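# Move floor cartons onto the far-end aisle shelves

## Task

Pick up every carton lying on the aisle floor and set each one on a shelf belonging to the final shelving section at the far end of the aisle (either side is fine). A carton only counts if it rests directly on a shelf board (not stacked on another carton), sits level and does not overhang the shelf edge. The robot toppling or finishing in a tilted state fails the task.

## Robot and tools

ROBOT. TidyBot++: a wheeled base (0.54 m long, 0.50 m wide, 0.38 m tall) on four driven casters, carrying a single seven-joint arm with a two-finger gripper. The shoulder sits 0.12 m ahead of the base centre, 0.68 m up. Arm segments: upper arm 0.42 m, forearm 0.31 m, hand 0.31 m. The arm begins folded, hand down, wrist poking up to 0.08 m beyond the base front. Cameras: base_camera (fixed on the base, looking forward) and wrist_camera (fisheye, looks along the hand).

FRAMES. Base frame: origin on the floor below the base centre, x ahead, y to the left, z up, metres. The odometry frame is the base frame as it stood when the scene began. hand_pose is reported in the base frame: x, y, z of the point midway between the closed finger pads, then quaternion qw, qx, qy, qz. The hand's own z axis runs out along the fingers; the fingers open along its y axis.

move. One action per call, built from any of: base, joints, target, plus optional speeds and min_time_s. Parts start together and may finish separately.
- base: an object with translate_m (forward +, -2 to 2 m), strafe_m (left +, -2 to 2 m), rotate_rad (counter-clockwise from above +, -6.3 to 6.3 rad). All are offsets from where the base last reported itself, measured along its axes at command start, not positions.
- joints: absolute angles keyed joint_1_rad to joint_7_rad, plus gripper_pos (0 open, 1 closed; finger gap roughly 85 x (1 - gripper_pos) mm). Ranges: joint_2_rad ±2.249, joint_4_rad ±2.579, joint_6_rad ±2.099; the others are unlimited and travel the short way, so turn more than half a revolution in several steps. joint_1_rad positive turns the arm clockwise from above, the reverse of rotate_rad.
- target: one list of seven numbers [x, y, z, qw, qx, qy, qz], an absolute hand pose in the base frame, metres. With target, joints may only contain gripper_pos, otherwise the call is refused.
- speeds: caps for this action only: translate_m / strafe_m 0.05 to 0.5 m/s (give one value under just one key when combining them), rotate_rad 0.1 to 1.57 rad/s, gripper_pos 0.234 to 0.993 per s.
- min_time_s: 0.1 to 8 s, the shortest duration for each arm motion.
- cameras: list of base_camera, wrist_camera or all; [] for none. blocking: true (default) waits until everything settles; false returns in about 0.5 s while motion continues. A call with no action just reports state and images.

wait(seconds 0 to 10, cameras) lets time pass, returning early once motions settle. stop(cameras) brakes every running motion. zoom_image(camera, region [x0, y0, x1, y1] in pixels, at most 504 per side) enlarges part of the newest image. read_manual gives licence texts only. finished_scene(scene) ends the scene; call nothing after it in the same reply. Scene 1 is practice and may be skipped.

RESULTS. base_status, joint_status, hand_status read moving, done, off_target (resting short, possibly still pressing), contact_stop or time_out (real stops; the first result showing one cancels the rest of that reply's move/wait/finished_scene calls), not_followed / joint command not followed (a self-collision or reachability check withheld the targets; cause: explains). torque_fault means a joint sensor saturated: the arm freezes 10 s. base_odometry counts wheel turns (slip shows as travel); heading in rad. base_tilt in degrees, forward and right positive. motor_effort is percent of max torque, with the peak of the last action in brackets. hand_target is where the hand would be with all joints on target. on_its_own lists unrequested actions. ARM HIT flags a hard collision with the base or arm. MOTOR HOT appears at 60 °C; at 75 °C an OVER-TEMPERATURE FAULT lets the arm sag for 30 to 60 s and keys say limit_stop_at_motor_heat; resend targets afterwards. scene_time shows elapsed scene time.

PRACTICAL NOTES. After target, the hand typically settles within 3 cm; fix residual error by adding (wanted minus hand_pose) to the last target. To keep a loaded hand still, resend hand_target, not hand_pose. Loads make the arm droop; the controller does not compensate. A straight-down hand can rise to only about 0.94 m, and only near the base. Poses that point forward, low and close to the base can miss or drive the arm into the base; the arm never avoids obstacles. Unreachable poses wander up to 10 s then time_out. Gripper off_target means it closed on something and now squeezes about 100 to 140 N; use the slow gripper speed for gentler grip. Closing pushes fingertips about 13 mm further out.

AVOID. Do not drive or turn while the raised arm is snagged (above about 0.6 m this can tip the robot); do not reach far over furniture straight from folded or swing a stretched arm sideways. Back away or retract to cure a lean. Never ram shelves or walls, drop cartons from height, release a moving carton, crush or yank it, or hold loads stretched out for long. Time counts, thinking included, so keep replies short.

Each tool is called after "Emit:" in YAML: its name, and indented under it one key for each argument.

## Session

Emit:
move:
  joints: {"joint_2_rad": -0.4, "joint_4_rad": -2.4, "joint_6_rad": 0.5}
  cameras: ["all"]

Scene clock: 2.00 s.
Motor temperatures (°C): [30 30 23 26 31 35 34]
move: done
base_odometry: x=+0.000 y=+0.000 heading=+0.000
base_tilt: forward=-0.2 right=+0.7
base_status: not commanded
joint_positions: joint_1_rad=-0.026 joint_2_rad=-0.376 joint_3_rad=+3.186 joint_4_rad=-2.421 joint_5_rad=+0.014 joint_6_rad=+0.457 joint_7_rad=+1.546 gripper_pos=+0.000
joint_status: all done
motor_effort: joint_1_rad=+0(0) joint_2_rad=-6(7) joint_3_rad=+0(1) joint_4_rad=+17(18) joint_5_rad=+1(1) joint_6_rad=+8(9) joint_7_rad=+0(1)
hand_pose: x=+0.5560 y=-0.0075 z=+0.9240 quat_wxyz=(-0.007, +0.713, -0.013, +0.701)
hand_target: x=+0.5520 y=-0.0079 z=+0.9606 quat_wxyz=(-0.007, +0.682, -0.013, +0.732)
hand_status: not commanded
pictures: base_camera, wrist_camera
wrist_camera: T_world_to_cam=[[-0.02059, -0.99879, -0.04477, 0.04509], [-0.02831, 0.04535, -0.99857, 0.99425], [0.99939, -0.01929, -0.02921, -0.39001]] pos_world=[0.41884, -0.00758, 0.98345]

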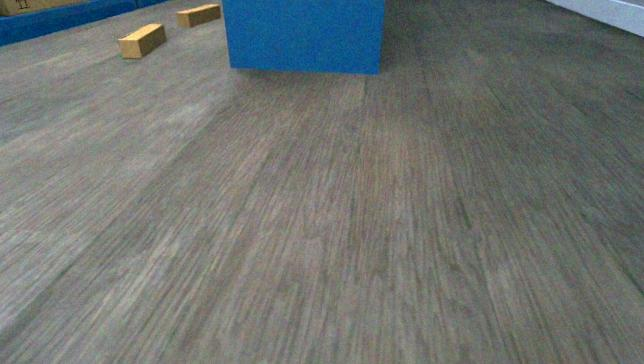

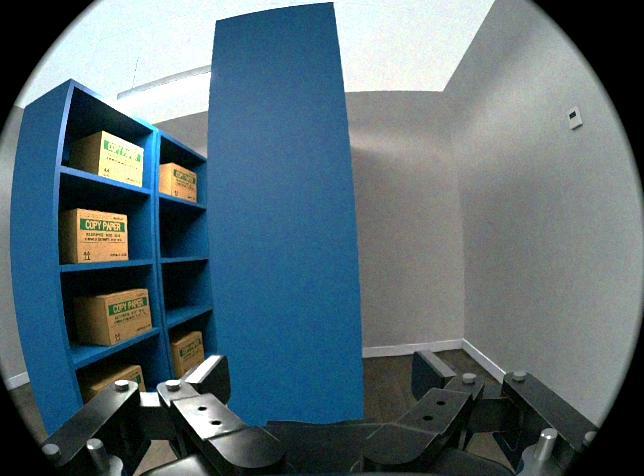

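Emit:
move:
  joints: {"joint_1_rad": -1.2}
  cameras: ["wrist_camera"]

Scene clock: 10.83 s.
move: done
base_odometry: x=+0.000 y=+0.000 heading=+0.000
base_tilt: forward=-0.2 right=+0.7
base_status: not commanded
joint_positions: joint_1_rad=-1.189 joint_2_rad=-0.376 joint_3_rad=+3.186 joint_4_rad=-2.421 joint_5_rad=+0.014 joint_6_rad=+0.457 joint_7_rad=+1.546 gripper_pos=+0.000
joint_status: all done
motor_effort: joint_1_rad=+0(1) joint_2_rad=-6(7) joint_3_rad=+0(1) joint_4_rad=+17(17) joint_5_rad=+0(1) joint_6_rad=+8(8) joint_7_rad=+0(1)
hand_pose: x=+0.2991 y=+0.3982 z=+0.9241 quat_wxyz=(-0.390, +0.603, +0.381, +0.582)
hand_target: x=+0.2936 y=+0.3963 z=+0.9606 quat_wxyz=(-0.411, +0.575, +0.367, +0.605)
hand_status: not commanded
wrist_camera: T_world_to_cam=[[0.9088, -0.41483, -0.04477, -0.06543], [-0.05268, -0.00765, -0.99858, 0.99713], [0.4139, 0.90987, -0.02881, -0.32069]] pos_world=[0.24473, 0.27227, 0.98355]

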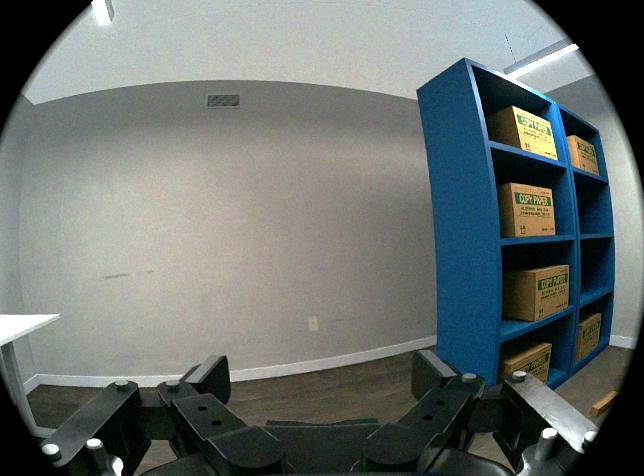

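Emit:
move:
  base: {"translate_m": 0.3, "strafe_m": 0.75}
  joints: {"joint_1_rad": 0.02}
  cameras: ["all"]

Scene clock: 16.30 s.
move: done
base_odometry: x=+0.300 y=+0.750 heading=-0.001
base_tilt: forward=-0.2 right=+0.7
base_status: done
joint_positions: joint_1_rad=+0.008 joint_2_rad=-0.382 joint_3_rad=+3.186 joint_4_rad=-2.421 joint_5_rad=+0.014 joint_6_rad=+0.459 joint_7_rad=+1.546 gripper_pos=+0.000
joint_status: all done
motor_effort: joint_1_rad=+0(2) joint_2_rad=-6(7) joint_3_rad=+0(1) joint_4_rad=+17(18) joint_5_rad=+0(1) joint_6_rad=+8(9) joint_7_rad=+0(0)
hand_pose: x=+0.5540 y=-0.0223 z=+0.9274 quat_wxyz=(+0.005, +0.710, -0.025, +0.704)
hand_target: x=+0.5512 y=-0.0277 z=+0.9606 quat_wxyz=(+0.010, +0.681, -0.029, +0.732)
hand_status: not commanded
pictures: base_camera, wrist_camera
wrist_camera: T_world_to_cam=[[-0.05416, -0.99751, -0.04511, 0.04937], [-0.01816, 0.04615, -0.99877, 0.9929], [0.99837, -0.05327, -0.02061, -0.39639]] pos_world=[0.41645, -0.01769, 0.98573]

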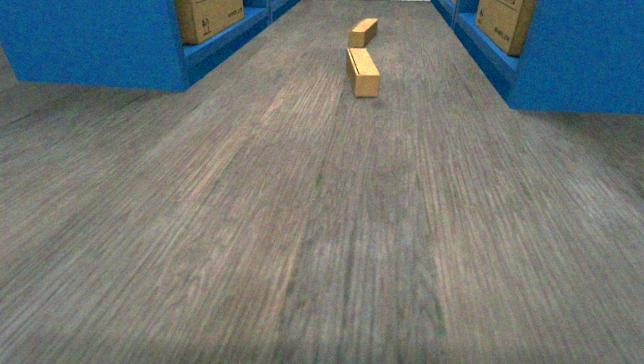

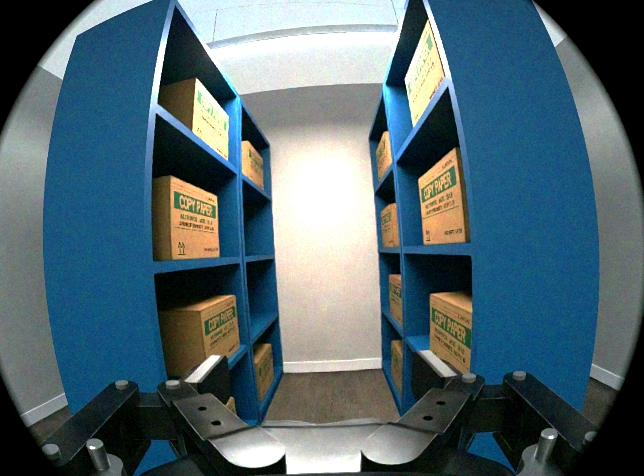

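Emit:
zoom_image:
  camera: "base_camera"
  region: [310, 0, 430, 110]

Scaled by 4.200.

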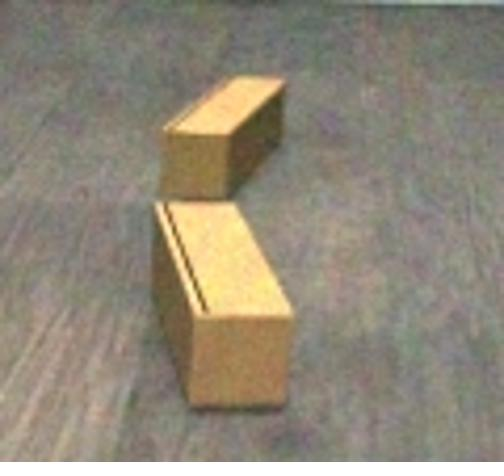

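Emit:
move:
  base: {"translate_m": 0.538, "strafe_m": -0.1, "rotate_rad": -0.061}
  joints: {"joint_1_rad": -0.165, "joint_2_rad": 1.46, "joint_3_rad": 3.115, "joint_4_rad": -1.77, "joint_6_rad": 0.92, "joint_7_rad": 1.571}
  min_time_s: 3.5
  cameras: ["all"]

Scene clock: 45.10 s.
move: done
base_odometry: x=+0.838 y=+0.650 heading=-0.062
base_tilt: forward=-0.1 right=+0.7
base_status: done
joint_positions: joint_1_rad=-0.154 joint_2_rad=+1.421 joint_3_rad=+3.137 joint_4_rad=-1.792 joint_5_rad=+0.014 joint_6_rad=+0.878 joint_7_rad=+1.546 gripper_pos=+0.000
joint_status: all done
motor_effort: joint_1_rad=+0(2) joint_2_rad=-37(40) joint_3_rad=-1(2) joint_4_rad=+2(18) joint_5_rad=+1(1) joint_6_rad=+6(9) joint_7_rad=+0(1)
hand_pose: x=+0.7290 y=+0.1018 z=+0.2159 quat_wxyz=(-0.040, +0.917, +0.065, +0.391)
hand_target: x=+0.7278 y=+0.1209 z=+0.2061 quat_wxyz=(-0.049, +0.911, +0.078, +0.401)
hand_status: not commanded
pictures: base_camera, wrist_camera
wrist_camera: T_world_to_cam=[[0.13187, -0.99088, -0.02758, 0.01042], [-0.69627, -0.07279, -0.71408, 0.72467], [0.70556, 0.11336, -0.69952, -0.23611]] pos_world=[0.66978, 0.08984, 0.35259]

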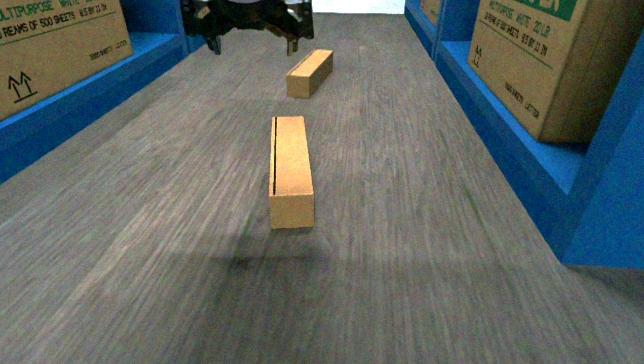

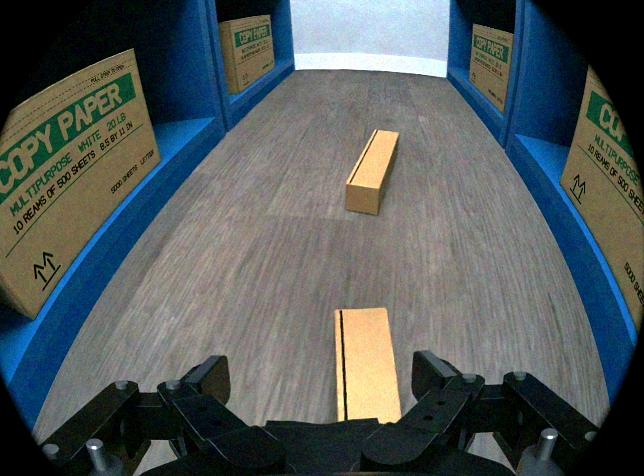

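Emit:
move:
  base: {"translate_m": 0.026, "strafe_m": -0.007}
  joints: {"joint_1_rad": -0.085, "joint_2_rad": 1.775, "joint_4_rad": -1.447, "joint_6_rad": 0.92}
  min_time_s: 3
  cameras: ["wrist_camera"]

Scene clock: 57.23 s.
move: done
base_odometry: x=+0.864 y=+0.641 heading=-0.061
base_tilt: forward=-0.2 right=+0.7
base_status: done
joint_positions: joint_1_rad=-0.096 joint_2_rad=+1.729 joint_3_rad=+3.134 joint_4_rad=-1.468 joint_5_rad=+0.014 joint_6_rad=+0.881 joint_7_rad=+1.546 gripper_pos=+0.000
joint_status: all done
motor_effort: joint_1_rad=+0(2) joint_2_rad=-37(38) joint_3_rad=-1(2) joint_4_rad=+2(4) joint_5_rad=+1(1) joint_6_rad=+6(7) joint_7_rad=+0(1)
hand_pose: x=+0.7419 y=+0.0684 z=+0.0905 quat_wxyz=(-0.030, +0.915, +0.037, +0.400)
hand_target: x=+0.7339 y=+0.0698 z=+0.0759 quat_wxyz=(-0.031, +0.912, +0.037, +0.407)
hand_status: not commanded
wrist_camera: T_world_to_cam=[[0.07304, -0.99684, -0.03119, 0.01658], [-0.68642, -0.02756, -0.72668, 0.6325], [0.72352, 0.07449, -0.68627, -0.34095]] pos_world=[0.67963, 0.05935, 0.22616]

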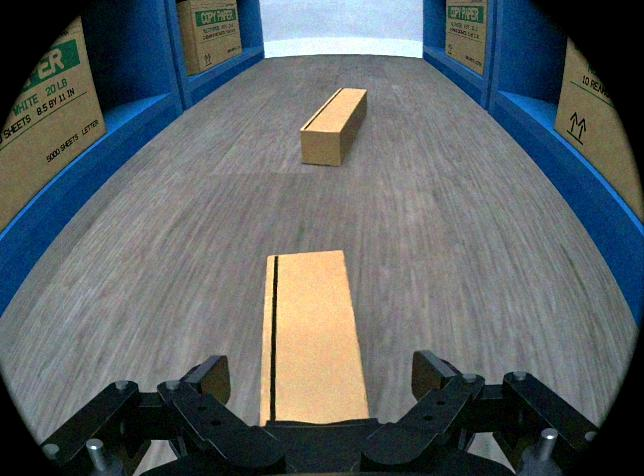

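Emit:
move:
  joints: {"joint_2_rad": 1.91, "joint_4_rad": -1.277, "joint_6_rad": 0.78}
  min_time_s: 2.5
  cameras: ["wrist_camera"]

Scene clock: 66.30 s.
move: done
base_odometry: x=+0.864 y=+0.641 heading=-0.061
base_tilt: forward=-0.2 right=+0.7
base_status: not commanded
joint_positions: joint_1_rad=-0.096 joint_2_rad=+1.862 joint_3_rad=+3.134 joint_4_rad=-1.300 joint_5_rad=+0.014 joint_6_rad=+0.830 joint_7_rad=+1.546 gripper_pos=+0.000
joint_status: all done
motor_effort: joint_1_rad=+0(0) joint_2_rad=-36(38) joint_3_rad=-1(1) joint_4_rad=+3(4) joint_5_rad=+1(1) joint_6_rad=+6(7) joint_7_rad=+0(1)
hand_pose: x=+0.7374 y=+0.0675 z=+0.0320 quat_wxyz=(-0.029, +0.918, +0.037, +0.393)
hand_target: x=+0.7068 y=+0.0666 z=-0.0027 quat_wxyz=(-0.028, +0.932, +0.038, +0.358)
hand_status: not commanded
wrist_camera: T_world_to_cam=[[0.07176, -0.99697, -0.02997, 0.01514], [-0.69734, -0.02867, -0.71617, 0.59464], [0.71314, 0.07229, -0.69729, -0.36961]] pos_world=[0.67716, 0.05886, 0.16859]

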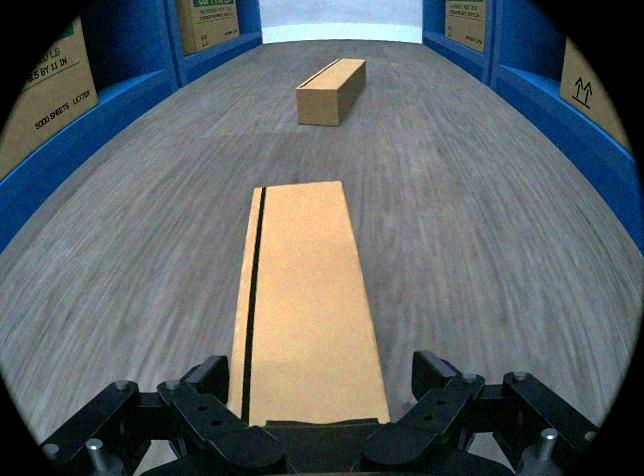

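Emit:
move:
  joints: {"gripper_pos": 0.345}
  speeds: {"gripper_pos": 0.234}

Emit:
move:
  joints: {"joint_2_rad": 1.67, "joint_4_rad": -1.5, "joint_6_rad": 0.92}
  min_time_s: 2
  cameras: ["wrist_camera"]

Emit:
move:
  base: {"strafe_m": 0.33}
  speeds: {"strafe_m": 0.25}
  cameras: ["all"]

Scene clock: 80.77 s.
move: done
base_odometry: x=+0.864 y=+0.641 heading=-0.061
base_tilt: forward=-0.2 right=+0.7
base_status: not commanded
joint_positions: joint_1_rad=-0.096 joint_2_rad=+1.862 joint_3_rad=+3.134 joint_4_rad=-1.298 joint_5_rad=+0.014 joint_6_rad=+0.830 joint_7_rad=+1.546 gripper_pos=+0.341
joint_status: all done
motor_effort: joint_1_rad=+0(1) joint_2_rad=-32(37) joint_3_rad=-1(1) joint_4_rad=+3(3) joint_5_rad=+0(1) joint_6_rad=+4(6) joint_7_rad=+0(1)
hand_pose: x=+0.7382 y=+0.0676 z=+0.0323 quat_wxyz=(-0.030, +0.918, +0.037, +0.394)
hand_target: x=+0.7068 y=+0.0666 z=-0.0027 quat_wxyz=(-0.028, +0.932, +0.038, +0.358)
hand_status: not commanded
pictures: none

Scene clock: 83.33 s.
move: done
base_odometry: x=+0.864 y=+0.641 heading=-0.061
base_tilt: forward=-0.2 right=+0.7
base_status: not commanded
joint_positions: joint_1_rad=-0.096 joint_2_rad=+1.725 joint_3_rad=+3.134 joint_4_rad=-1.483 joint_5_rad=+0.014 joint_6_rad=+0.876 joint_7_rad=+1.546 gripper_pos=+0.341
joint_status: all done
motor_effort: joint_1_rad=+0(1) joint_2_rad=-37(38) joint_3_rad=-1(1) joint_4_rad=+3(4) joint_5_rad=+0(1) joint_6_rad=+6(7) joint_7_rad=+0(1)
hand_pose: x=+0.7358 y=+0.0679 z=+0.0891 quat_wxyz=(-0.030, +0.918, +0.037, +0.393)
hand_target: x=+0.7672 y=+0.0730 z=+0.1310 quat_wxyz=(-0.033, +0.901, +0.038, +0.430)
hand_status: not commanded
wrist_camera: T_world_to_cam=[[0.07261, -0.99688, -0.03109, 0.01683], [-0.69728, -0.02846, -0.71623, 0.63438], [0.71311, 0.07368, -0.69717, -0.32876]] pos_world=[0.67556, 0.05906, 0.22569]

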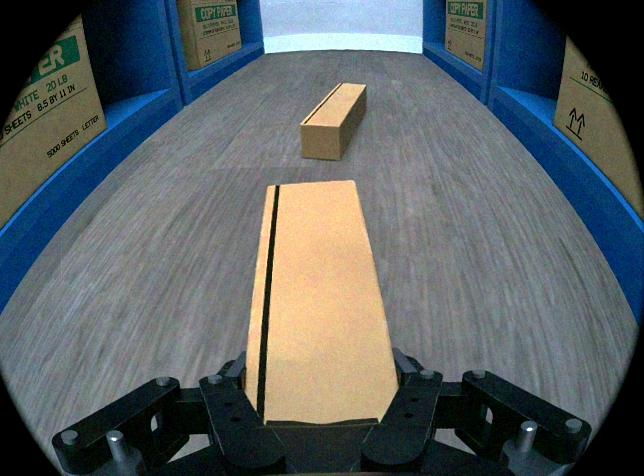

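Scene clock: 85.53 s.
move: done
base_odometry: x=+0.884 y=+0.971 heading=-0.061
base_tilt: forward=-0.2 right=+0.7
base_status: done
joint_positions: joint_1_rad=-0.088 joint_2_rad=+1.725 joint_3_rad=+3.128 joint_4_rad=-1.484 joint_5_rad=+0.014 joint_6_rad=+0.877 joint_7_rad=+1.546 gripper_pos=+0.341
joint_status: not commanded
motor_effort: joint_1_rad=+0(3) joint_2_rad=-37(38) joint_3_rad=-2(2) joint_4_rad=+3(3) joint_5_rad=+1(1) joint_6_rad=+6(7) joint_7_rad=+0(1)
hand_pose: x=+0.7360 y=+0.0659 z=+0.0894 quat_wxyz=(-0.031, +0.918, +0.032, +0.393)
hand_target: x=+0.7672 y=+0.0730 z=+0.1310 quat_wxyz=(-0.033, +0.901, +0.038, +0.430)
hand_status: not commanded
pictures: base_camera, wrist_camera
wrist_camera: T_world_to_cam=[[0.06391, -0.99728, -0.0368, 0.02174], [-0.69752, -0.01827, -0.71633, 0.6342], [0.71371, 0.07144, -0.69679, -0.32895]] pos_world=[0.67576, 0.05676, 0.22589]

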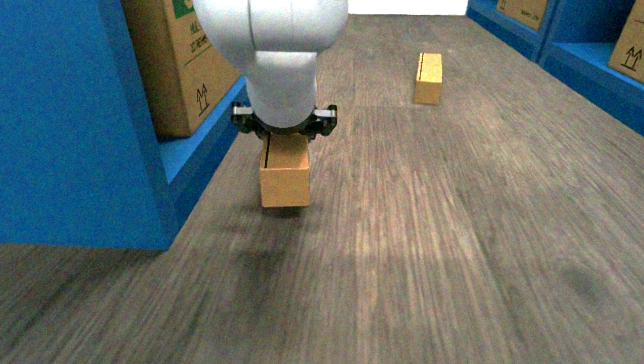

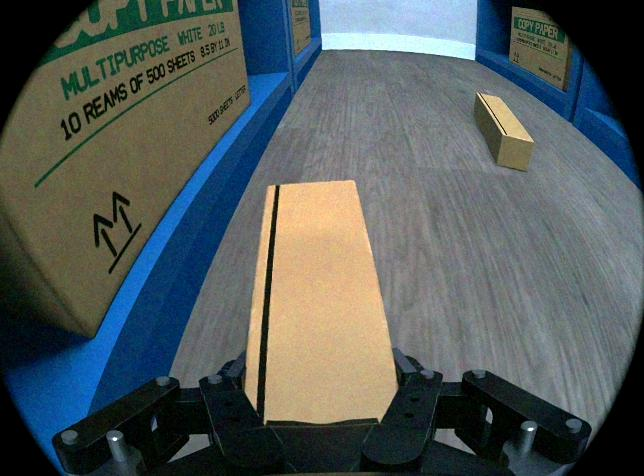

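Emit:
move:
  base: {"strafe_m": 0.02}
  joints: {"joint_2_rad": 1.895, "joint_4_rad": -1.293, "joint_6_rad": 0.78}
  min_time_s: 2

Emit:
move:
  joints: {"joint_2_rad": 1.915, "joint_4_rad": -1.27, "joint_6_rad": 0.777}
  min_time_s: 1

Emit:
move:
  joints: {"joint_2_rad": 1.93, "joint_4_rad": -1.253, "joint_6_rad": 0.777}
  min_time_s: 1

Scene clock: 92.57 s.
move: done
base_odometry: x=+0.886 y=+0.991 heading=-0.062
base_tilt: forward=-0.1 right=+0.7
base_status: done
joint_positions: joint_1_rad=-0.090 joint_2_rad=+1.853 joint_3_rad=+3.125 joint_4_rad=-1.316 joint_5_rad=+0.014 joint_6_rad=+0.828 joint_7_rad=+1.546 gripper_pos=+0.341
joint_status: all done
motor_effort: joint_1_rad=+0(3) joint_2_rad=-37(39) joint_3_rad=-1(2) joint_4_rad=+3(5) joint_5_rad=+1(1) joint_6_rad=+6(7) joint_7_rad=+0(0)
hand_pose: x=+0.7343 y=+0.0674 z=+0.0338 quat_wxyz=(-0.031, +0.920, +0.032, +0.388)
hand_target: x=+0.7083 y=+0.0668 z=+0.0031 quat_wxyz=(-0.028, +0.933, +0.038, +0.358)
hand_status: not commanded
pictures: none

Scene clock: 93.87 s.
move: done
base_odometry: x=+0.886 y=+0.991 heading=-0.062
base_tilt: forward=-0.2 right=+0.7
base_status: not commanded
joint_positions: joint_1_rad=-0.090 joint_2_rad=+1.862 joint_3_rad=+3.125 joint_4_rad=-1.295 joint_5_rad=+0.014 joint_6_rad=+0.827 joint_7_rad=+1.546 gripper_pos=+0.341
joint_status: all done
motor_effort: joint_1_rad=+0(0) joint_2_rad=-36(37) joint_3_rad=-1(1) joint_4_rad=+3(4) joint_5_rad=+0(1) joint_6_rad=+6(7) joint_7_rad=+0(1)
hand_pose: x=+0.7393 y=+0.0677 z=+0.0326 quat_wxyz=(-0.032, +0.918, +0.031, +0.393)
hand_target: x=+0.7065 y=+0.0665 z=-0.0049 quat_wxyz=(-0.028, +0.933, +0.038, +0.358)
hand_status: not commanded
pictures: none

Scene clock: 95.17 s.
move: done
base_odometry: x=+0.886 y=+0.991 heading=-0.062
base_tilt: forward=-0.2 right=+0.7
base_status: not commanded
joint_positions: joint_1_rad=-0.090 joint_2_rad=+1.868 joint_3_rad=+3.125 joint_4_rad=-1.279 joint_5_rad=+0.014 joint_6_rad=+0.827 joint_7_rad=+1.546 gripper_pos=+0.341
joint_status: all done
motor_effort: joint_1_rad=+0(1) joint_2_rad=-35(36) joint_3_rad=-1(2) joint_4_rad=+4(5) joint_5_rad=+1(1) joint_6_rad=+5(7) joint_7_rad=+0(0)
hand_pose: x=+0.7439 y=+0.0680 z=+0.0325 quat_wxyz=(-0.032, +0.916, +0.031, +0.398)
hand_target: x=+0.7055 y=+0.0662 z=-0.0104 quat_wxyz=(-0.028, +0.932, +0.037, +0.359)
hand_status: not commanded
pictures: none

Emit:
move:
  joints: {"joint_2_rad": 1.68, "joint_4_rad": -1.5, "joint_6_rad": 0.92}
  min_time_s: 1.5

Emit:
move:
  base: {"strafe_m": -0.54}
  speeds: {"strafe_m": 0.3}
  cameras: ["all"]

Scene clock: 117.63 s.
move: done
base_odometry: x=+0.886 y=+0.991 heading=-0.062
base_tilt: forward=-0.2 right=+0.7
base_status: not commanded
joint_positions: joint_1_rad=-0.090 joint_2_rad=+1.733 joint_3_rad=+3.125 joint_4_rad=-1.486 joint_5_rad=+0.014 joint_6_rad=+0.877 joint_7_rad=+1.546 gripper_pos=+0.341
joint_status: all done
motor_effort: joint_1_rad=+0(1) joint_2_rad=-37(38) joint_3_rad=-1(2) joint_4_rad=+2(4) joint_5_rad=+1(1) joint_6_rad=+6(7) joint_7_rad=+0(1)
hand_pose: x=+0.7299 y=+0.0678 z=+0.0840 quat_wxyz=(-0.032, +0.920, +0.032, +0.388)
hand_target: x=+0.7616 y=+0.0726 z=+0.1245 quat_wxyz=(-0.033, +0.903, +0.038, +0.426)
hand_status: not commanded
pictures: none

Scene clock: 120.47 s.
move: done
base_odometry: x=+0.852 y=+0.452 heading=-0.062
base_tilt: forward=-0.1 right=+0.7
base_status: done
joint_positions: joint_1_rad=-0.083 joint_2_rad=+1.732 joint_3_rad=+3.124 joint_4_rad=-1.487 joint_5_rad=+0.014 joint_6_rad=+0.878 joint_7_rad=+1.546 gripper_pos=+0.341
joint_status: not commanded
motor_effort: joint_1_rad=+0(3) joint_2_rad=-37(38) joint_3_rad=-1(2) joint_4_rad=+3(3) joint_5_rad=+1(1) joint_6_rad=+6(7) joint_7_rad=+0(1)
hand_pose: x=+0.7303 y=+0.0640 z=+0.0844 quat_wxyz=(-0.031, +0.920, +0.029, +0.389)
hand_target: x=+0.7616 y=+0.0726 z=+0.1245 quat_wxyz=(-0.033, +0.903, +0.038, +0.426)
hand_status: not commanded
pictures: base_camera, wrist_camera
wrist_camera: T_world_to_cam=[[0.05774, -0.99752, -0.04025, 0.02488], [-0.70475, -0.01217, -0.70935, 0.63094], [0.7071, 0.06932, -0.7037, -0.32266]] pos_world=[0.67137, 0.05487, 0.22151]

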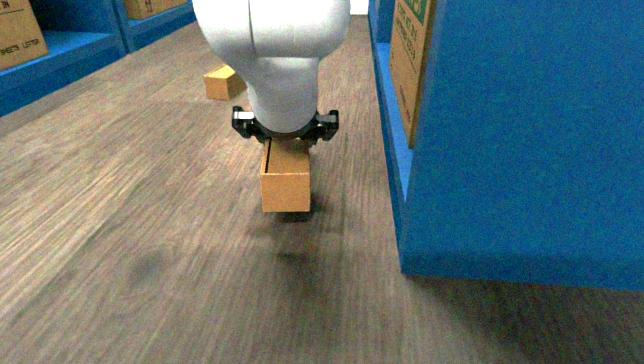

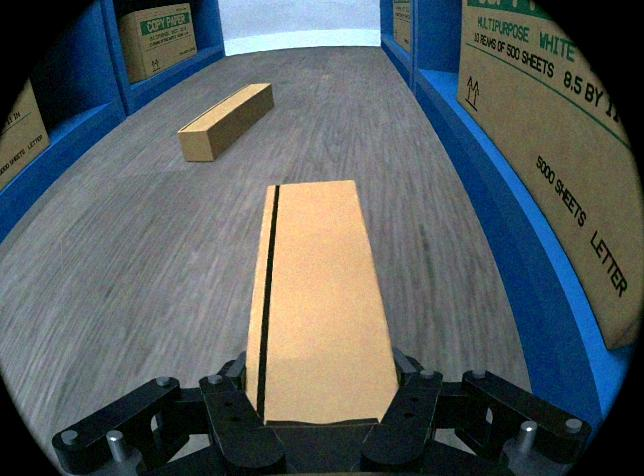

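Emit:
move:
  base: {"strafe_m": -0.02}
  joints: {"joint_2_rad": 1.9, "joint_4_rad": -1.288, "joint_6_rad": 0.78}
  min_time_s: 2

Emit:
move:
  joints: {"joint_2_rad": 1.922, "joint_4_rad": -1.263, "joint_6_rad": 0.777}
  min_time_s: 1

Scene clock: 127.97 s.
move: done
base_odometry: x=+0.851 y=+0.432 heading=-0.062
base_tilt: forward=-0.2 right=+0.7
base_status: done
joint_positions: joint_1_rad=-0.080 joint_2_rad=+1.857 joint_3_rad=+3.124 joint_4_rad=-1.311 joint_5_rad=+0.014 joint_6_rad=+0.828 joint_7_rad=+1.546 gripper_pos=+0.341
joint_status: all done
motor_effort: joint_1_rad=+0(3) joint_2_rad=-35(39) joint_3_rad=-1(3) joint_4_rad=+3(4) joint_5_rad=+0(1) joint_6_rad=+5(8) joint_7_rad=+0(0)
hand_pose: x=+0.7350 y=+0.0621 z=+0.0326 quat_wxyz=(-0.030, +0.920, +0.027, +0.389)
hand_target: x=+0.7077 y=+0.0667 z=+0.0011 quat_wxyz=(-0.028, +0.933, +0.038, +0.358)
hand_status: not commanded
pictures: none

Scene clock: 129.27 s.
move: done
base_odometry: x=+0.851 y=+0.432 heading=-0.062
base_tilt: forward=-0.2 right=+0.7
base_status: not commanded
joint_positions: joint_1_rad=-0.080 joint_2_rad=+1.864 joint_3_rad=+3.124 joint_4_rad=-1.289 joint_5_rad=+0.014 joint_6_rad=+0.827 joint_7_rad=+1.546 gripper_pos=+0.341
joint_status: all done
motor_effort: joint_1_rad=+0(1) joint_2_rad=-36(37) joint_3_rad=-1(1) joint_4_rad=+4(4) joint_5_rad=+1(1) joint_6_rad=+6(7) joint_7_rad=+0(0)
hand_pose: x=+0.7419 y=+0.0625 z=+0.0326 quat_wxyz=(-0.030, +0.918, +0.027, +0.395)
hand_target: x=+0.7055 y=+0.0663 z=-0.0077 quat_wxyz=(-0.028, +0.933, +0.038, +0.358)
hand_status: not commanded
pictures: none

Emit:
move:
  joints: {"gripper_pos": 0.0}
  speeds: {"gripper_pos": 0.3}

Emit:
move:
  joints: {"joint_2_rad": 1.29, "joint_4_rad": -1.87, "joint_6_rad": 0.9}
  min_time_s: 2
  cameras: ["wrist_camera"]

Emit:
move:
  base: {"strafe_m": 0.425}

Emit:
move:
  base: {"translate_m": 0.475}
  speeds: {"translate_m": 0.3}
  joints: {"joint_1_rad": 0.23}
  cameras: ["all"]

Scene clock: 146.17 s.
move: done
base_odometry: x=+0.851 y=+0.432 heading=-0.062
base_tilt: forward=-0.2 right=+0.7
base_status: not commanded
joint_positions: joint_1_rad=-0.080 joint_2_rad=+1.873 joint_3_rad=+3.124 joint_4_rad=-1.284 joint_5_rad=+0.014 joint_6_rad=+0.826 joint_7_rad=+1.546 gripper_pos=+0.000
joint_status: all done
motor_effort: joint_1_rad=+0(0) joint_2_rad=-37(37) joint_3_rad=-1(2) joint_4_rad=+3(4) joint_5_rad=+1(1) joint_6_rad=+6(6) joint_7_rad=+0(0)
hand_pose: x=+0.7386 y=+0.0622 z=+0.0282 quat_wxyz=(-0.030, +0.919, +0.027, +0.393)
hand_target: x=+0.7055 y=+0.0663 z=-0.0077 quat_wxyz=(-0.028, +0.933, +0.038, +0.358)
hand_status: not commanded
pictures: none

Scene clock: 148.73 s.
move: done
base_odometry: x=+0.851 y=+0.432 heading=-0.062
base_tilt: forward=-0.2 right=+0.7
base_status: not commanded
joint_positions: joint_1_rad=-0.080 joint_2_rad=+1.338 joint_3_rad=+3.124 joint_4_rad=-1.851 joint_5_rad=+0.014 joint_6_rad=+0.860 joint_7_rad=+1.546 gripper_pos=+0.000
joint_status: all done
motor_effort: joint_1_rad=+0(1) joint_2_rad=-36(38) joint_3_rad=-1(2) joint_4_rad=+3(4) joint_5_rad=+0(1) joint_6_rad=+6(7) joint_7_rad=+0(1)
hand_pose: x=+0.7365 y=+0.0643 z=+0.2513 quat_wxyz=(-0.032, +0.918, +0.031, +0.394)
hand_target: x=+0.7536 y=+0.0738 z=+0.2868 quat_wxyz=(-0.034, +0.903, +0.043, +0.426)
hand_status: not commanded
wrist_camera: T_world_to_cam=[[0.06227, -0.99725, -0.04027, 0.02813], [-0.69587, -0.01446, -0.71802, 0.74939], [0.71546, 0.07273, -0.69486, -0.21822]] pos_world=[0.67585, 0.05476, 0.38758]

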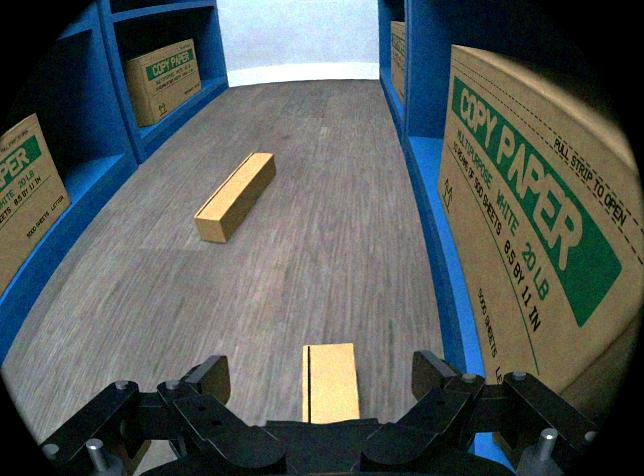

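Scene clock: 151.20 s.
move: done
base_odometry: x=+0.878 y=+0.856 heading=-0.062
base_tilt: forward=-0.2 right=+0.7
base_status: done
joint_positions: joint_1_rad=-0.090 joint_2_rad=+1.338 joint_3_rad=+3.122 joint_4_rad=-1.853 joint_5_rad=+0.014 joint_6_rad=+0.862 joint_7_rad=+1.546 gripper_pos=+0.000
joint_status: not commanded
motor_effort: joint_1_rad=+0(3) joint_2_rad=-36(37) joint_3_rad=-1(3) joint_4_rad=+3(4) joint_5_rad=+1(1) joint_6_rad=+6(6) joint_7_rad=+0(1)
hand_pose: x=+0.7348 y=+0.0714 z=+0.2512 quat_wxyz=(-0.035, +0.918, +0.035, +0.394)
hand_target: x=+0.7536 y=+0.0738 z=+0.2868 quat_wxyz=(-0.034, +0.903, +0.043, +0.426)
hand_status: not commanded
pictures: none

Scene clock: 153.73 s.
move: done
base_odometry: x=+1.352 y=+0.827 heading=-0.062
base_tilt: forward=-0.2 right=+0.7
base_status: done
joint_positions: joint_1_rad=+0.228 joint_2_rad=+1.338 joint_3_rad=+3.122 joint_4_rad=-1.857 joint_5_rad=+0.014 joint_6_rad=+0.863 joint_7_rad=+1.546 gripper_pos=+0.000
joint_status: all done
motor_effort: joint_1_rad=+0(3) joint_2_rad=-36(38) joint_3_rad=-1(3) joint_4_rad=+3(4) joint_5_rad=+1(1) joint_6_rad=+6(7) joint_7_rad=+0(1)
hand_pose: x=+0.7247 y=-0.1243 z=+0.2510 quat_wxyz=(+0.027, +0.912, -0.111, +0.394)
hand_target: x=+0.7452 y=-0.1264 z=+0.2868 quat_wxyz=(+0.033, +0.899, -0.099, +0.426)
hand_status: not commanded
pictures: base_camera, wrist_camera
wrist_camera: T_world_to_cam=[[-0.24295, -0.9691, -0.04266, 0.06609], [-0.66909, 0.19925, -0.71598, 0.74496], [0.70235, -0.1454, -0.69682, -0.2134]] pos_world=[0.66438, -0.11541, 0.38749]

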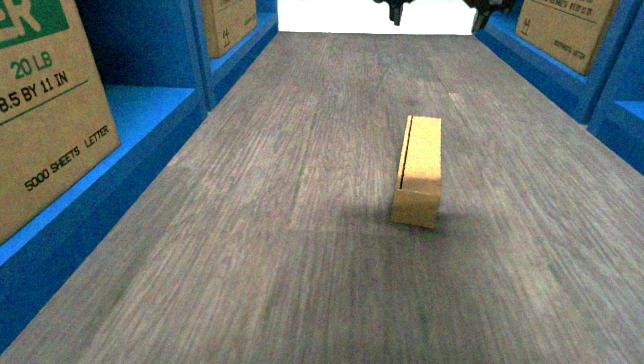

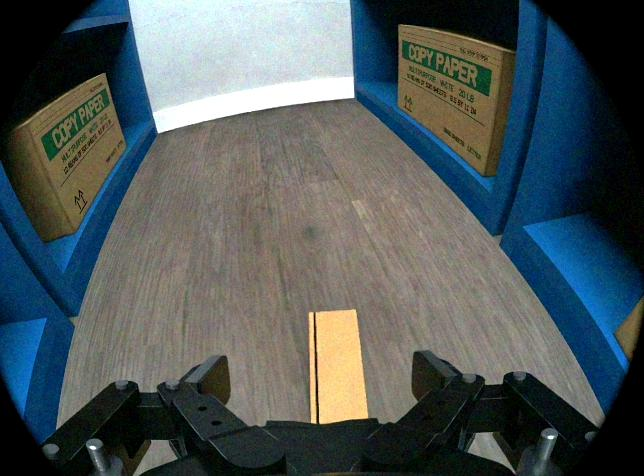

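Emit:
move:
  joints: {"joint_1_rad": 0.27, "joint_2_rad": 1.775, "joint_4_rad": -1.295, "joint_6_rad": 0.668}
  min_time_s: 2.5
  cameras: ["wrist_camera"]

Scene clock: 164.83 s.
move: done
base_odometry: x=+1.352 y=+0.827 heading=-0.062
base_tilt: forward=-0.2 right=+0.7
base_status: not commanded
joint_positions: joint_1_rad=+0.258 joint_2_rad=+1.731 joint_3_rad=+3.122 joint_4_rad=-1.317 joint_5_rad=+0.014 joint_6_rad=+0.718 joint_7_rad=+1.546 gripper_pos=+0.000
joint_status: all done
motor_effort: joint_1_rad=+0(2) joint_2_rad=-39(41) joint_3_rad=-1(2) joint_4_rad=+5(6) joint_5_rad=+0(1) joint_6_rad=+6(7) joint_7_rad=+0(1)
hand_pose: x=+0.7706 y=-0.1580 z=+0.0876 quat_wxyz=(+0.036, +0.910, -0.128, +0.393)
hand_target: x=+0.7446 y=-0.1555 z=+0.0536 quat_wxyz=(+0.036, +0.924, -0.126, +0.360)
hand_status: not commanded
wrist_camera: T_world_to_cam=[[-0.27972, -0.95921, -0.04086, 0.06737], [-0.66079, 0.22322, -0.71661, 0.66277], [0.6965, -0.17346, -0.69627, -0.36439]] pos_world=[0.7106, -0.14653, 0.22398]

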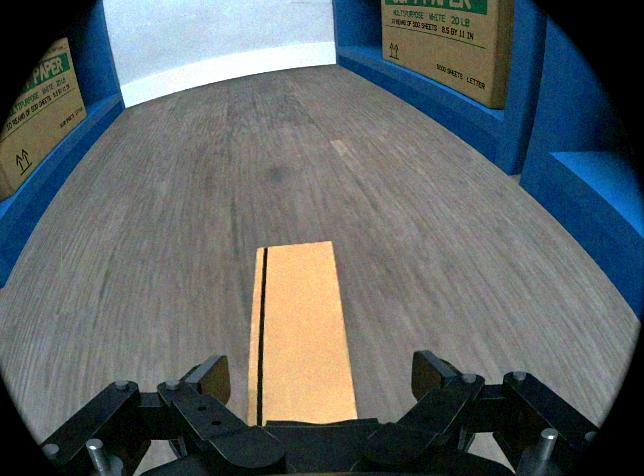

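Emit:
move:
  joints: {"joint_1_rad": 0.232}

Emit:
move:
  joints: {"joint_2_rad": 1.917, "joint_4_rad": -1.115, "joint_6_rad": 0.624}
  min_time_s: 2
  cameras: ["wrist_camera"]

Scene clock: 170.27 s.
move: done
base_odometry: x=+1.352 y=+0.827 heading=-0.062
base_tilt: forward=-0.2 right=+0.7
base_status: not commanded
joint_positions: joint_1_rad=+0.235 joint_2_rad=+1.731 joint_3_rad=+3.122 joint_4_rad=-1.317 joint_5_rad=+0.014 joint_6_rad=+0.718 joint_7_rad=+1.546 gripper_pos=+0.000
joint_status: all done
motor_effort: joint_1_rad=+0(2) joint_2_rad=-39(40) joint_3_rad=-1(2) joint_4_rad=+5(5) joint_5_rad=+1(1) joint_6_rad=+6(6) joint_7_rad=+0(1)
hand_pose: x=+0.7742 y=-0.1425 z=+0.0875 quat_wxyz=(+0.031, +0.911, -0.117, +0.394)
hand_target: x=+0.7501 y=-0.1316 z=+0.0536 quat_wxyz=(+0.029, +0.926, -0.108, +0.361)
hand_status: not commanded
pictures: none

Scene clock: 172.57 s.
move: done
base_odometry: x=+1.352 y=+0.827 heading=-0.062
base_tilt: forward=-0.1 right=+0.7
base_status: not commanded
joint_positions: joint_1_rad=+0.235 joint_2_rad=+1.869 joint_3_rad=+3.122 joint_4_rad=-1.139 joint_5_rad=+0.014 joint_6_rad=+0.674 joint_7_rad=+1.546 gripper_pos=+0.000
joint_status: all done
motor_effort: joint_1_rad=+0(0) joint_2_rad=-39(40) joint_3_rad=-1(1) joint_4_rad=+5(6) joint_5_rad=+1(1) joint_6_rad=+6(7) joint_7_rad=+0(0)
hand_pose: x=+0.7729 y=-0.1434 z=+0.0321 quat_wxyz=(+0.032, +0.912, -0.118, +0.392)
hand_target: x=+0.7442 y=-0.1319 z=-0.0041 quat_wxyz=(+0.030, +0.927, -0.110, +0.358)
hand_status: not commanded
wrist_camera: T_world_to_cam=[[-0.25953, -0.96493, -0.03954, 0.06326], [-0.66801, 0.20894, -0.71422, 0.62473], [0.69743, -0.15895, -0.69881, -0.40069]] pos_world=[0.71319, -0.13317, 0.16869]

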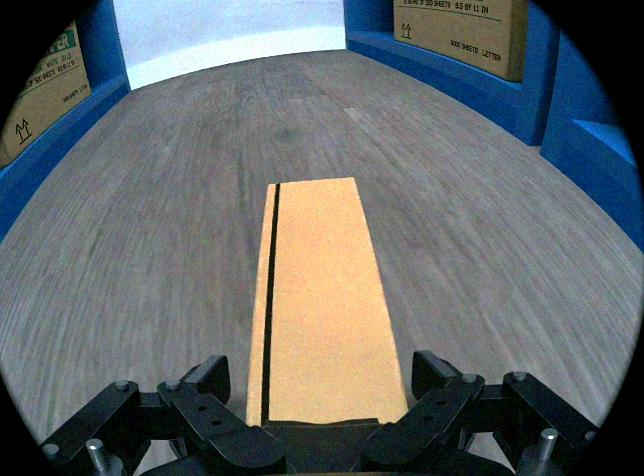

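Emit:
move:
  joints: {"gripper_pos": 0.345}
  speeds: {"gripper_pos": 0.234}

Emit:
move:
  joints: {"joint_2_rad": 1.62, "joint_4_rad": -1.38, "joint_6_rad": 0.76}
  min_time_s: 1.5
  cameras: ["all"]

Scene clock: 190.87 s.
move: done
base_odometry: x=+1.352 y=+0.827 heading=-0.062
base_tilt: forward=-0.2 right=+0.7
base_status: not commanded
joint_positions: joint_1_rad=+0.235 joint_2_rad=+1.869 joint_3_rad=+3.122 joint_4_rad=-1.137 joint_5_rad=+0.014 joint_6_rad=+0.674 joint_7_rad=+1.546 gripper_pos=+0.341
joint_status: all done
motor_effort: joint_1_rad=+0(1) joint_2_rad=-36(40) joint_3_rad=-1(1) joint_4_rad=+5(6) joint_5_rad=+1(1) joint_6_rad=+5(6) joint_7_rad=+0(1)
hand_pose: x=+0.7738 y=-0.1436 z=+0.0325 quat_wxyz=(+0.032, +0.911, -0.118, +0.393)
hand_target: x=+0.7442 y=-0.1319 z=-0.0041 quat_wxyz=(+0.030, +0.927, -0.110, +0.358)
hand_status: not commanded
pictures: none

Scene clock: 193.00 s.
move: done
base_odometry: x=+1.352 y=+0.827 heading=-0.062
base_tilt: forward=-0.2 right=+0.7
base_status: not commanded
joint_positions: joint_1_rad=+0.235 joint_2_rad=+1.669 joint_3_rad=+3.122 joint_4_rad=-1.363 joint_5_rad=+0.014 joint_6_rad=+0.720 joint_7_rad=+1.546 gripper_pos=+0.341
joint_status: all done
motor_effort: joint_1_rad=+0(0) joint_2_rad=-40(41) joint_3_rad=-1(2) joint_4_rad=+5(6) joint_5_rad=+1(1) joint_6_rad=+7(7) joint_7_rad=+0(1)
hand_pose: x=+0.7866 y=-0.1451 z=+0.1186 quat_wxyz=(+0.032, +0.908, -0.116, +0.402)
hand_target: x=+0.8128 y=-0.1460 z=+0.1574 quat_wxyz=(+0.037, +0.894, -0.104, +0.434)
hand_status: not commanded
pictures: base_camera, wrist_camera
wrist_camera: T_world_to_cam=[[-0.25512, -0.96602, -0.04144, 0.0652], [-0.65296, 0.20374, -0.72948, 0.68531], [0.71313, -0.15905, -0.68275, -0.36423]] pos_world=[0.72386, -0.13457, 0.25395]

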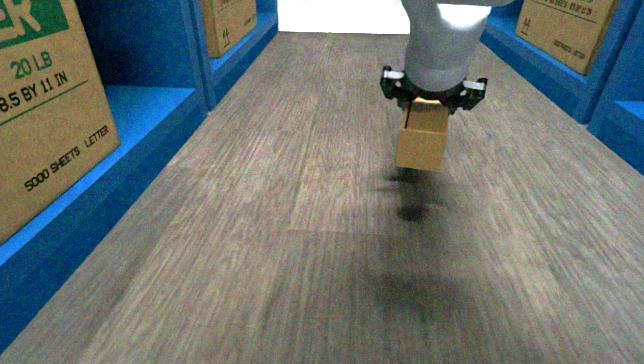

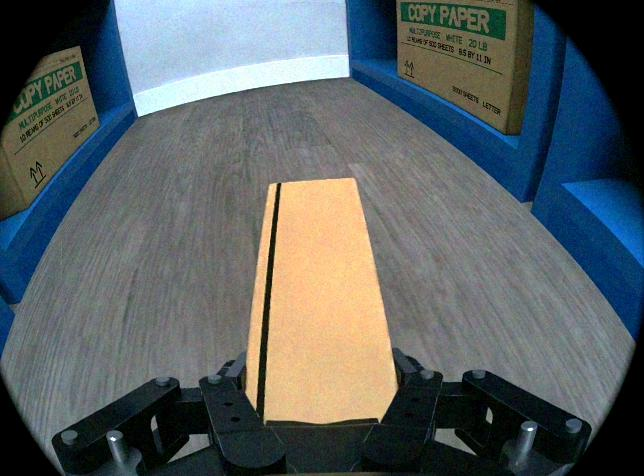

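Emit:
move:
  base: {"translate_m": 0.75}
  speeds: {"translate_m": 0.3}
  joints: {"joint_1_rad": 0.0, "joint_2_rad": -0.21, "joint_4_rad": -1.79, "joint_6_rad": -1.49}
  min_time_s: 3.5
  cameras: ["all"]

Scene clock: 204.80 s.
move: done
base_odometry: x=+2.100 y=+0.781 heading=-0.061
base_tilt: forward=-0.2 right=+0.7
base_status: done
joint_positions: joint_1_rad=+0.012 joint_2_rad=-0.186 joint_3_rad=+3.122 joint_4_rad=-1.763 joint_5_rad=+0.014 joint_6_rad=-1.447 joint_7_rad=+1.546 gripper_pos=+0.341
joint_status: all done
motor_effort: joint_1_rad=+0(2) joint_2_rad=-9(46) joint_3_rad=+1(2) joint_4_rad=+15(16) joint_5_rad=+1(1) joint_6_rad=+1(8) joint_7_rad=+0(1)
hand_pose: x=+0.3917 y=-0.0007 z=+0.7842 quat_wxyz=(+0.008, +0.998, -0.008, +0.059)
hand_target: x=+0.3676 y=+0.0039 z=+0.7799 quat_wxyz=(+0.009, +0.999, +0.014, +0.036)
hand_status: not commanded
pictures: base_camera, wrist_camera
wrist_camera: T_world_to_cam=[[-0.03519, -0.9991, 0.02382, -0.00587], [-0.99364, 0.03242, -0.1078, 0.52937], [0.10693, -0.02746, -0.99389, 0.87636]] pos_world=[0.4321, 0.00104, 0.92821]

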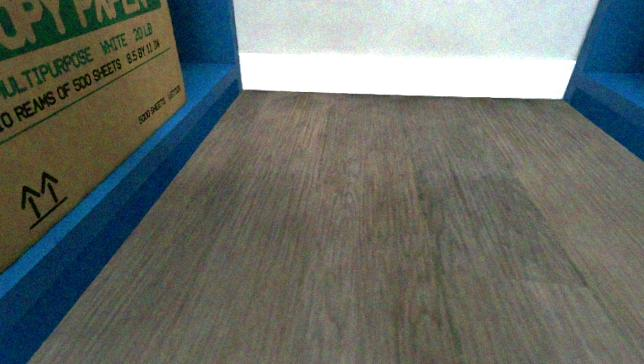

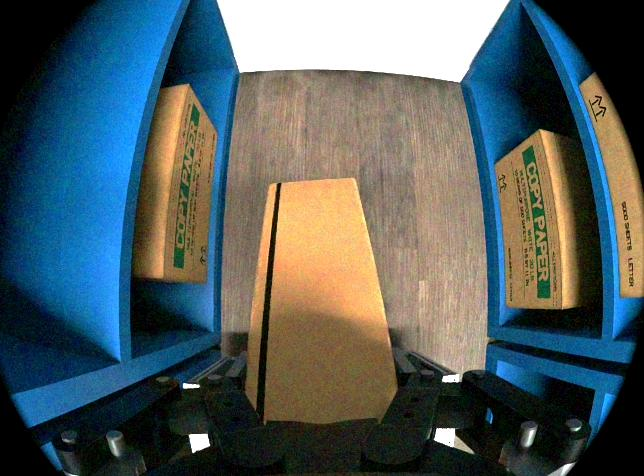

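Emit:
move:
  base: {"translate_m": 0.65, "strafe_m": -0.235, "rotate_rad": -0.045}
  speeds: {"translate_m": 0.3, "rotate_rad": 0.2}
  cameras: ["all"]

Emit:
move:
  joints: {"joint_1_rad": -1.585}
  min_time_s: 2.5
  cameras: ["wrist_camera"]

Scene clock: 217.40 s.
move: done
base_odometry: x=+2.735 y=+0.506 heading=-0.107
base_tilt: forward=-0.2 right=+0.7
base_status: done
joint_positions: joint_1_rad=+0.007 joint_2_rad=-0.191 joint_3_rad=+3.122 joint_4_rad=-1.766 joint_5_rad=+0.014 joint_6_rad=-1.453 joint_7_rad=+1.546 gripper_pos=+0.341
joint_status: not commanded
motor_effort: joint_1_rad=+0(1) joint_2_rad=-9(12) joint_3_rad=+0(2) joint_4_rad=+15(15) joint_5_rad=+1(2) joint_6_rad=+1(2) joint_7_rad=+0(1)
hand_pose: x=+0.3887 y=+0.0007 z=+0.7845 quat_wxyz=(+0.008, +0.998, -0.005, +0.057)
hand_target: x=+0.3676 y=+0.0039 z=+0.7799 quat_wxyz=(+0.009, +0.999, +0.014, +0.036)
hand_status: not commanded
pictures: base_camera, wrist_camera
wrist_camera: T_world_to_cam=[[-0.02998, -0.99926, 0.02408, -0.00684], [-0.9942, 0.02732, -0.10398, 0.52346], [0.10324, -0.02705, -0.99429, 0.87864]] pos_world=[0.42951, 0.00264, 0.92821]

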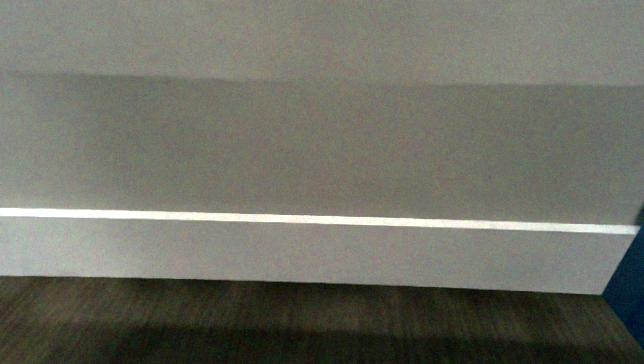

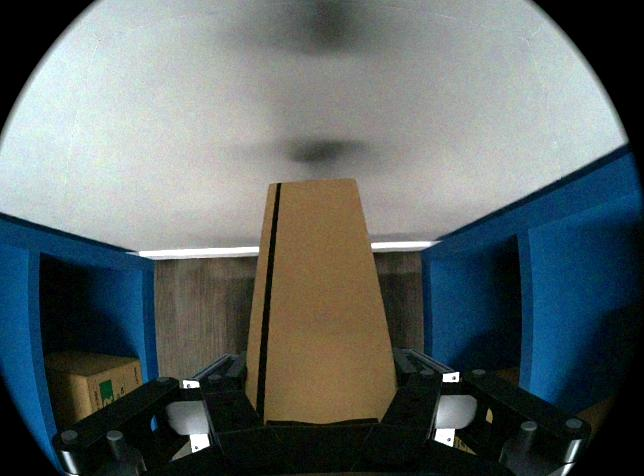

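Scene clock: 220.20 s.
move: done
base_odometry: x=+2.735 y=+0.506 heading=-0.107
base_tilt: forward=-0.2 right=+0.7
base_status: not commanded
joint_positions: joint_1_rad=-1.574 joint_2_rad=-0.191 joint_3_rad=+3.122 joint_4_rad=-1.766 joint_5_rad=+0.014 joint_6_rad=-1.453 joint_7_rad=+1.546 gripper_pos=+0.341
joint_status: all done
motor_effort: joint_1_rad=+0(1) joint_2_rad=-10(10) joint_3_rad=+0(1) joint_4_rad=+15(15) joint_5_rad=+0(1) joint_6_rad=+1(1) joint_7_rad=+0(1)
hand_pose: x=+0.1156 y=+0.2696 z=+0.7845 quat_wxyz=(-0.035, +0.706, +0.706, +0.046)
hand_target: x=+0.1116 y=+0.2485 z=+0.7799 quat_wxyz=(-0.019, +0.692, +0.721, +0.032)
hand_status: not commanded
wrist_camera: T_world_to_cam=[[0.99951, -0.01993, 0.02409, -0.12929], [-0.01732, -0.99442, -0.10404, 0.4073], [0.02603, 0.10357, -0.99428, 0.8878]] pos_world=[0.11317, 0.3105, 0.92821]

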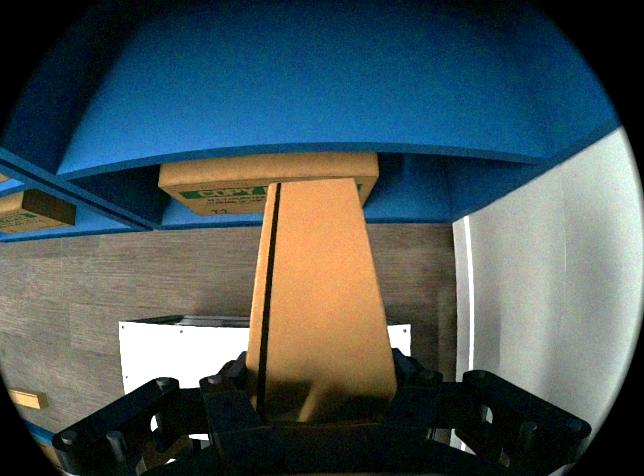

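Emit:
move:
  joints: {"joint_2_rad": 0.618, "joint_4_rad": -1.828, "joint_6_rad": 0.1}
  min_time_s: 3.5
  cameras: ["wrist_camera"]

Scene clock: 233.90 s.
move: done
base_odometry: x=+2.735 y=+0.506 heading=-0.107
base_tilt: forward=-0.2 right=+0.7
base_status: not commanded
joint_positions: joint_1_rad=-1.574 joint_2_rad=+0.583 joint_3_rad=+3.122 joint_4_rad=-1.804 joint_5_rad=+0.014 joint_6_rad=+0.055 joint_7_rad=+1.546 gripper_pos=+0.341
joint_status: all done
motor_effort: joint_1_rad=+0(1) joint_2_rad=-34(36) joint_3_rad=+0(1) joint_4_rad=+14(17) joint_5_rad=+1(1) joint_6_rad=+6(7) joint_7_rad=+0(0)
hand_pose: x=+0.1032 y=+0.6719 z=+0.5894 quat_wxyz=(-0.286, +0.648, +0.652, +0.270)
hand_target: x=+0.0915 y=+0.6668 z=+0.5659 quat_wxyz=(-0.282, +0.637, +0.666, +0.265)
hand_status: not commanded
wrist_camera: T_world_to_cam=[[0.9997, -0.00632, -0.02377, -0.08511], [-0.02144, -0.6978, -0.71597, 0.94859], [-0.01206, 0.71627, -0.69772, 0.07001]] pos_world=[0.10627, 0.61125, 0.72599]

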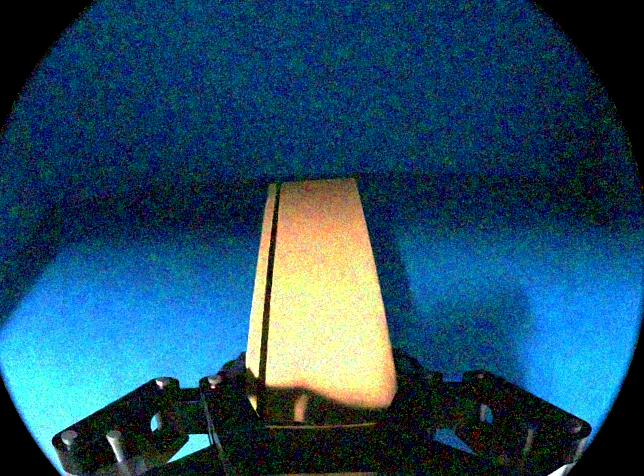

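Emit:
move:
  joints: {"joint_2_rad": 0.645, "joint_6_rad": 0.126}
  min_time_s: 1.5

Emit:
move:
  joints: {"joint_2_rad": 0.658, "joint_6_rad": 0.137}
  min_time_s: 1

Emit:
move:
  joints: {"joint_2_rad": 0.672, "joint_6_rad": 0.142}
  min_time_s: 1

Scene clock: 238.83 s.
move: done
base_odometry: x=+2.735 y=+0.506 heading=-0.107
base_tilt: forward=-0.2 right=+0.6
base_status: not commanded
joint_positions: joint_1_rad=-1.574 joint_2_rad=+0.600 joint_3_rad=+3.122 joint_4_rad=-1.804 joint_5_rad=+0.014 joint_6_rad=+0.082 joint_7_rad=+1.546 gripper_pos=+0.341
joint_status: all done
motor_effort: joint_1_rad=+0(0) joint_2_rad=-34(35) joint_3_rad=+0(1) joint_4_rad=+13(14) joint_5_rad=+0(1) joint_6_rad=+6(7) joint_7_rad=+0(1)
hand_pose: x=+0.1030 y=+0.6760 z=+0.5838 quat_wxyz=(-0.290, +0.647, +0.650, +0.273)
hand_target: x=+0.0913 y=+0.6692 z=+0.5536 quat_wxyz=(-0.282, +0.638, +0.666, +0.265)
hand_status: not commanded
pictures: none

Scene clock: 240.13 s.
move: done
base_odometry: x=+2.735 y=+0.506 heading=-0.107
base_tilt: forward=-0.2 right=+0.6
base_status: not commanded
joint_positions: joint_1_rad=-1.574 joint_2_rad=+0.613 joint_3_rad=+3.122 joint_4_rad=-1.804 joint_5_rad=+0.014 joint_6_rad=+0.093 joint_7_rad=+1.546 gripper_pos=+0.341
joint_status: all done
motor_effort: joint_1_rad=+0(0) joint_2_rad=-34(35) joint_3_rad=-1(1) joint_4_rad=+13(13) joint_5_rad=+1(1) joint_6_rad=+6(7) joint_7_rad=+0(1)
hand_pose: x=+0.1030 y=+0.6771 z=+0.5778 quat_wxyz=(-0.289, +0.647, +0.650, +0.273)
hand_target: x=+0.0912 y=+0.6699 z=+0.5474 quat_wxyz=(-0.282, +0.638, +0.666, +0.264)
hand_status: not commanded
pictures: none

Scene clock: 241.40 s.
move: done
base_odometry: x=+2.735 y=+0.506 heading=-0.107
base_tilt: forward=-0.2 right=+0.7
base_status: not commanded
joint_positions: joint_1_rad=-1.574 joint_2_rad=+0.627 joint_3_rad=+3.122 joint_4_rad=-1.804 joint_5_rad=+0.014 joint_6_rad=+0.098 joint_7_rad=+1.546 gripper_pos=+0.341
joint_status: all done
motor_effort: joint_1_rad=+0(1) joint_2_rad=-34(35) joint_3_rad=-1(1) joint_4_rad=+13(13) joint_5_rad=+1(1) joint_6_rad=+6(7) joint_7_rad=+0(0)
hand_pose: x=+0.1030 y=+0.6766 z=+0.5695 quat_wxyz=(-0.286, +0.649, +0.652, +0.270)
hand_target: x=+0.0912 y=+0.6690 z=+0.5391 quat_wxyz=(-0.279, +0.639, +0.667, +0.261)
hand_status: not commanded
pictures: none

Emit:
move:
  joints: {"joint_2_rad": 0.682, "joint_6_rad": 0.15}
  min_time_s: 1

Emit:
move:
  joints: {"joint_2_rad": 0.692, "joint_6_rad": 0.154}
  min_time_s: 1

Scene clock: 245.13 s.
move: done
base_odometry: x=+2.735 y=+0.506 heading=-0.107
base_tilt: forward=-0.2 right=+0.7
base_status: not commanded
joint_positions: joint_1_rad=-1.574 joint_2_rad=+0.634 joint_3_rad=+3.122 joint_4_rad=-1.804 joint_5_rad=+0.014 joint_6_rad=+0.106 joint_7_rad=+1.546 gripper_pos=+0.341
joint_status: all done
motor_effort: joint_1_rad=+0(0) joint_2_rad=-34(35) joint_3_rad=+0(1) joint_4_rad=+13(13) joint_5_rad=+0(1) joint_6_rad=+6(7) joint_7_rad=+1(1)
hand_pose: x=+0.1029 y=+0.6776 z=+0.5663 quat_wxyz=(-0.287, +0.649, +0.651, +0.270)
hand_target: x=+0.0912 y=+0.6693 z=+0.5341 quat_wxyz=(-0.278, +0.639, +0.668, +0.260)
hand_status: not commanded
pictures: none

Scene clock: 246.43 s.
move: done
base_odometry: x=+2.735 y=+0.506 heading=-0.107
base_tilt: forward=-0.2 right=+0.7
base_status: not commanded
joint_positions: joint_1_rad=-1.574 joint_2_rad=+0.637 joint_3_rad=+3.122 joint_4_rad=-1.804 joint_5_rad=+0.014 joint_6_rad=+0.112 joint_7_rad=+1.546 gripper_pos=+0.341
joint_status: all done
motor_effort: joint_1_rad=+0(0) joint_2_rad=-32(34) joint_3_rad=+0(1) joint_4_rad=+12(13) joint_5_rad=+1(1) joint_6_rad=+6(7) joint_7_rad=+0(1)
hand_pose: x=+0.1029 y=+0.6785 z=+0.5659 quat_wxyz=(-0.288, +0.648, +0.651, +0.271)
hand_target: x=+0.0912 y=+0.6687 z=+0.5283 quat_wxyz=(-0.276, +0.640, +0.668, +0.258)
hand_status: not commanded
pictures: none


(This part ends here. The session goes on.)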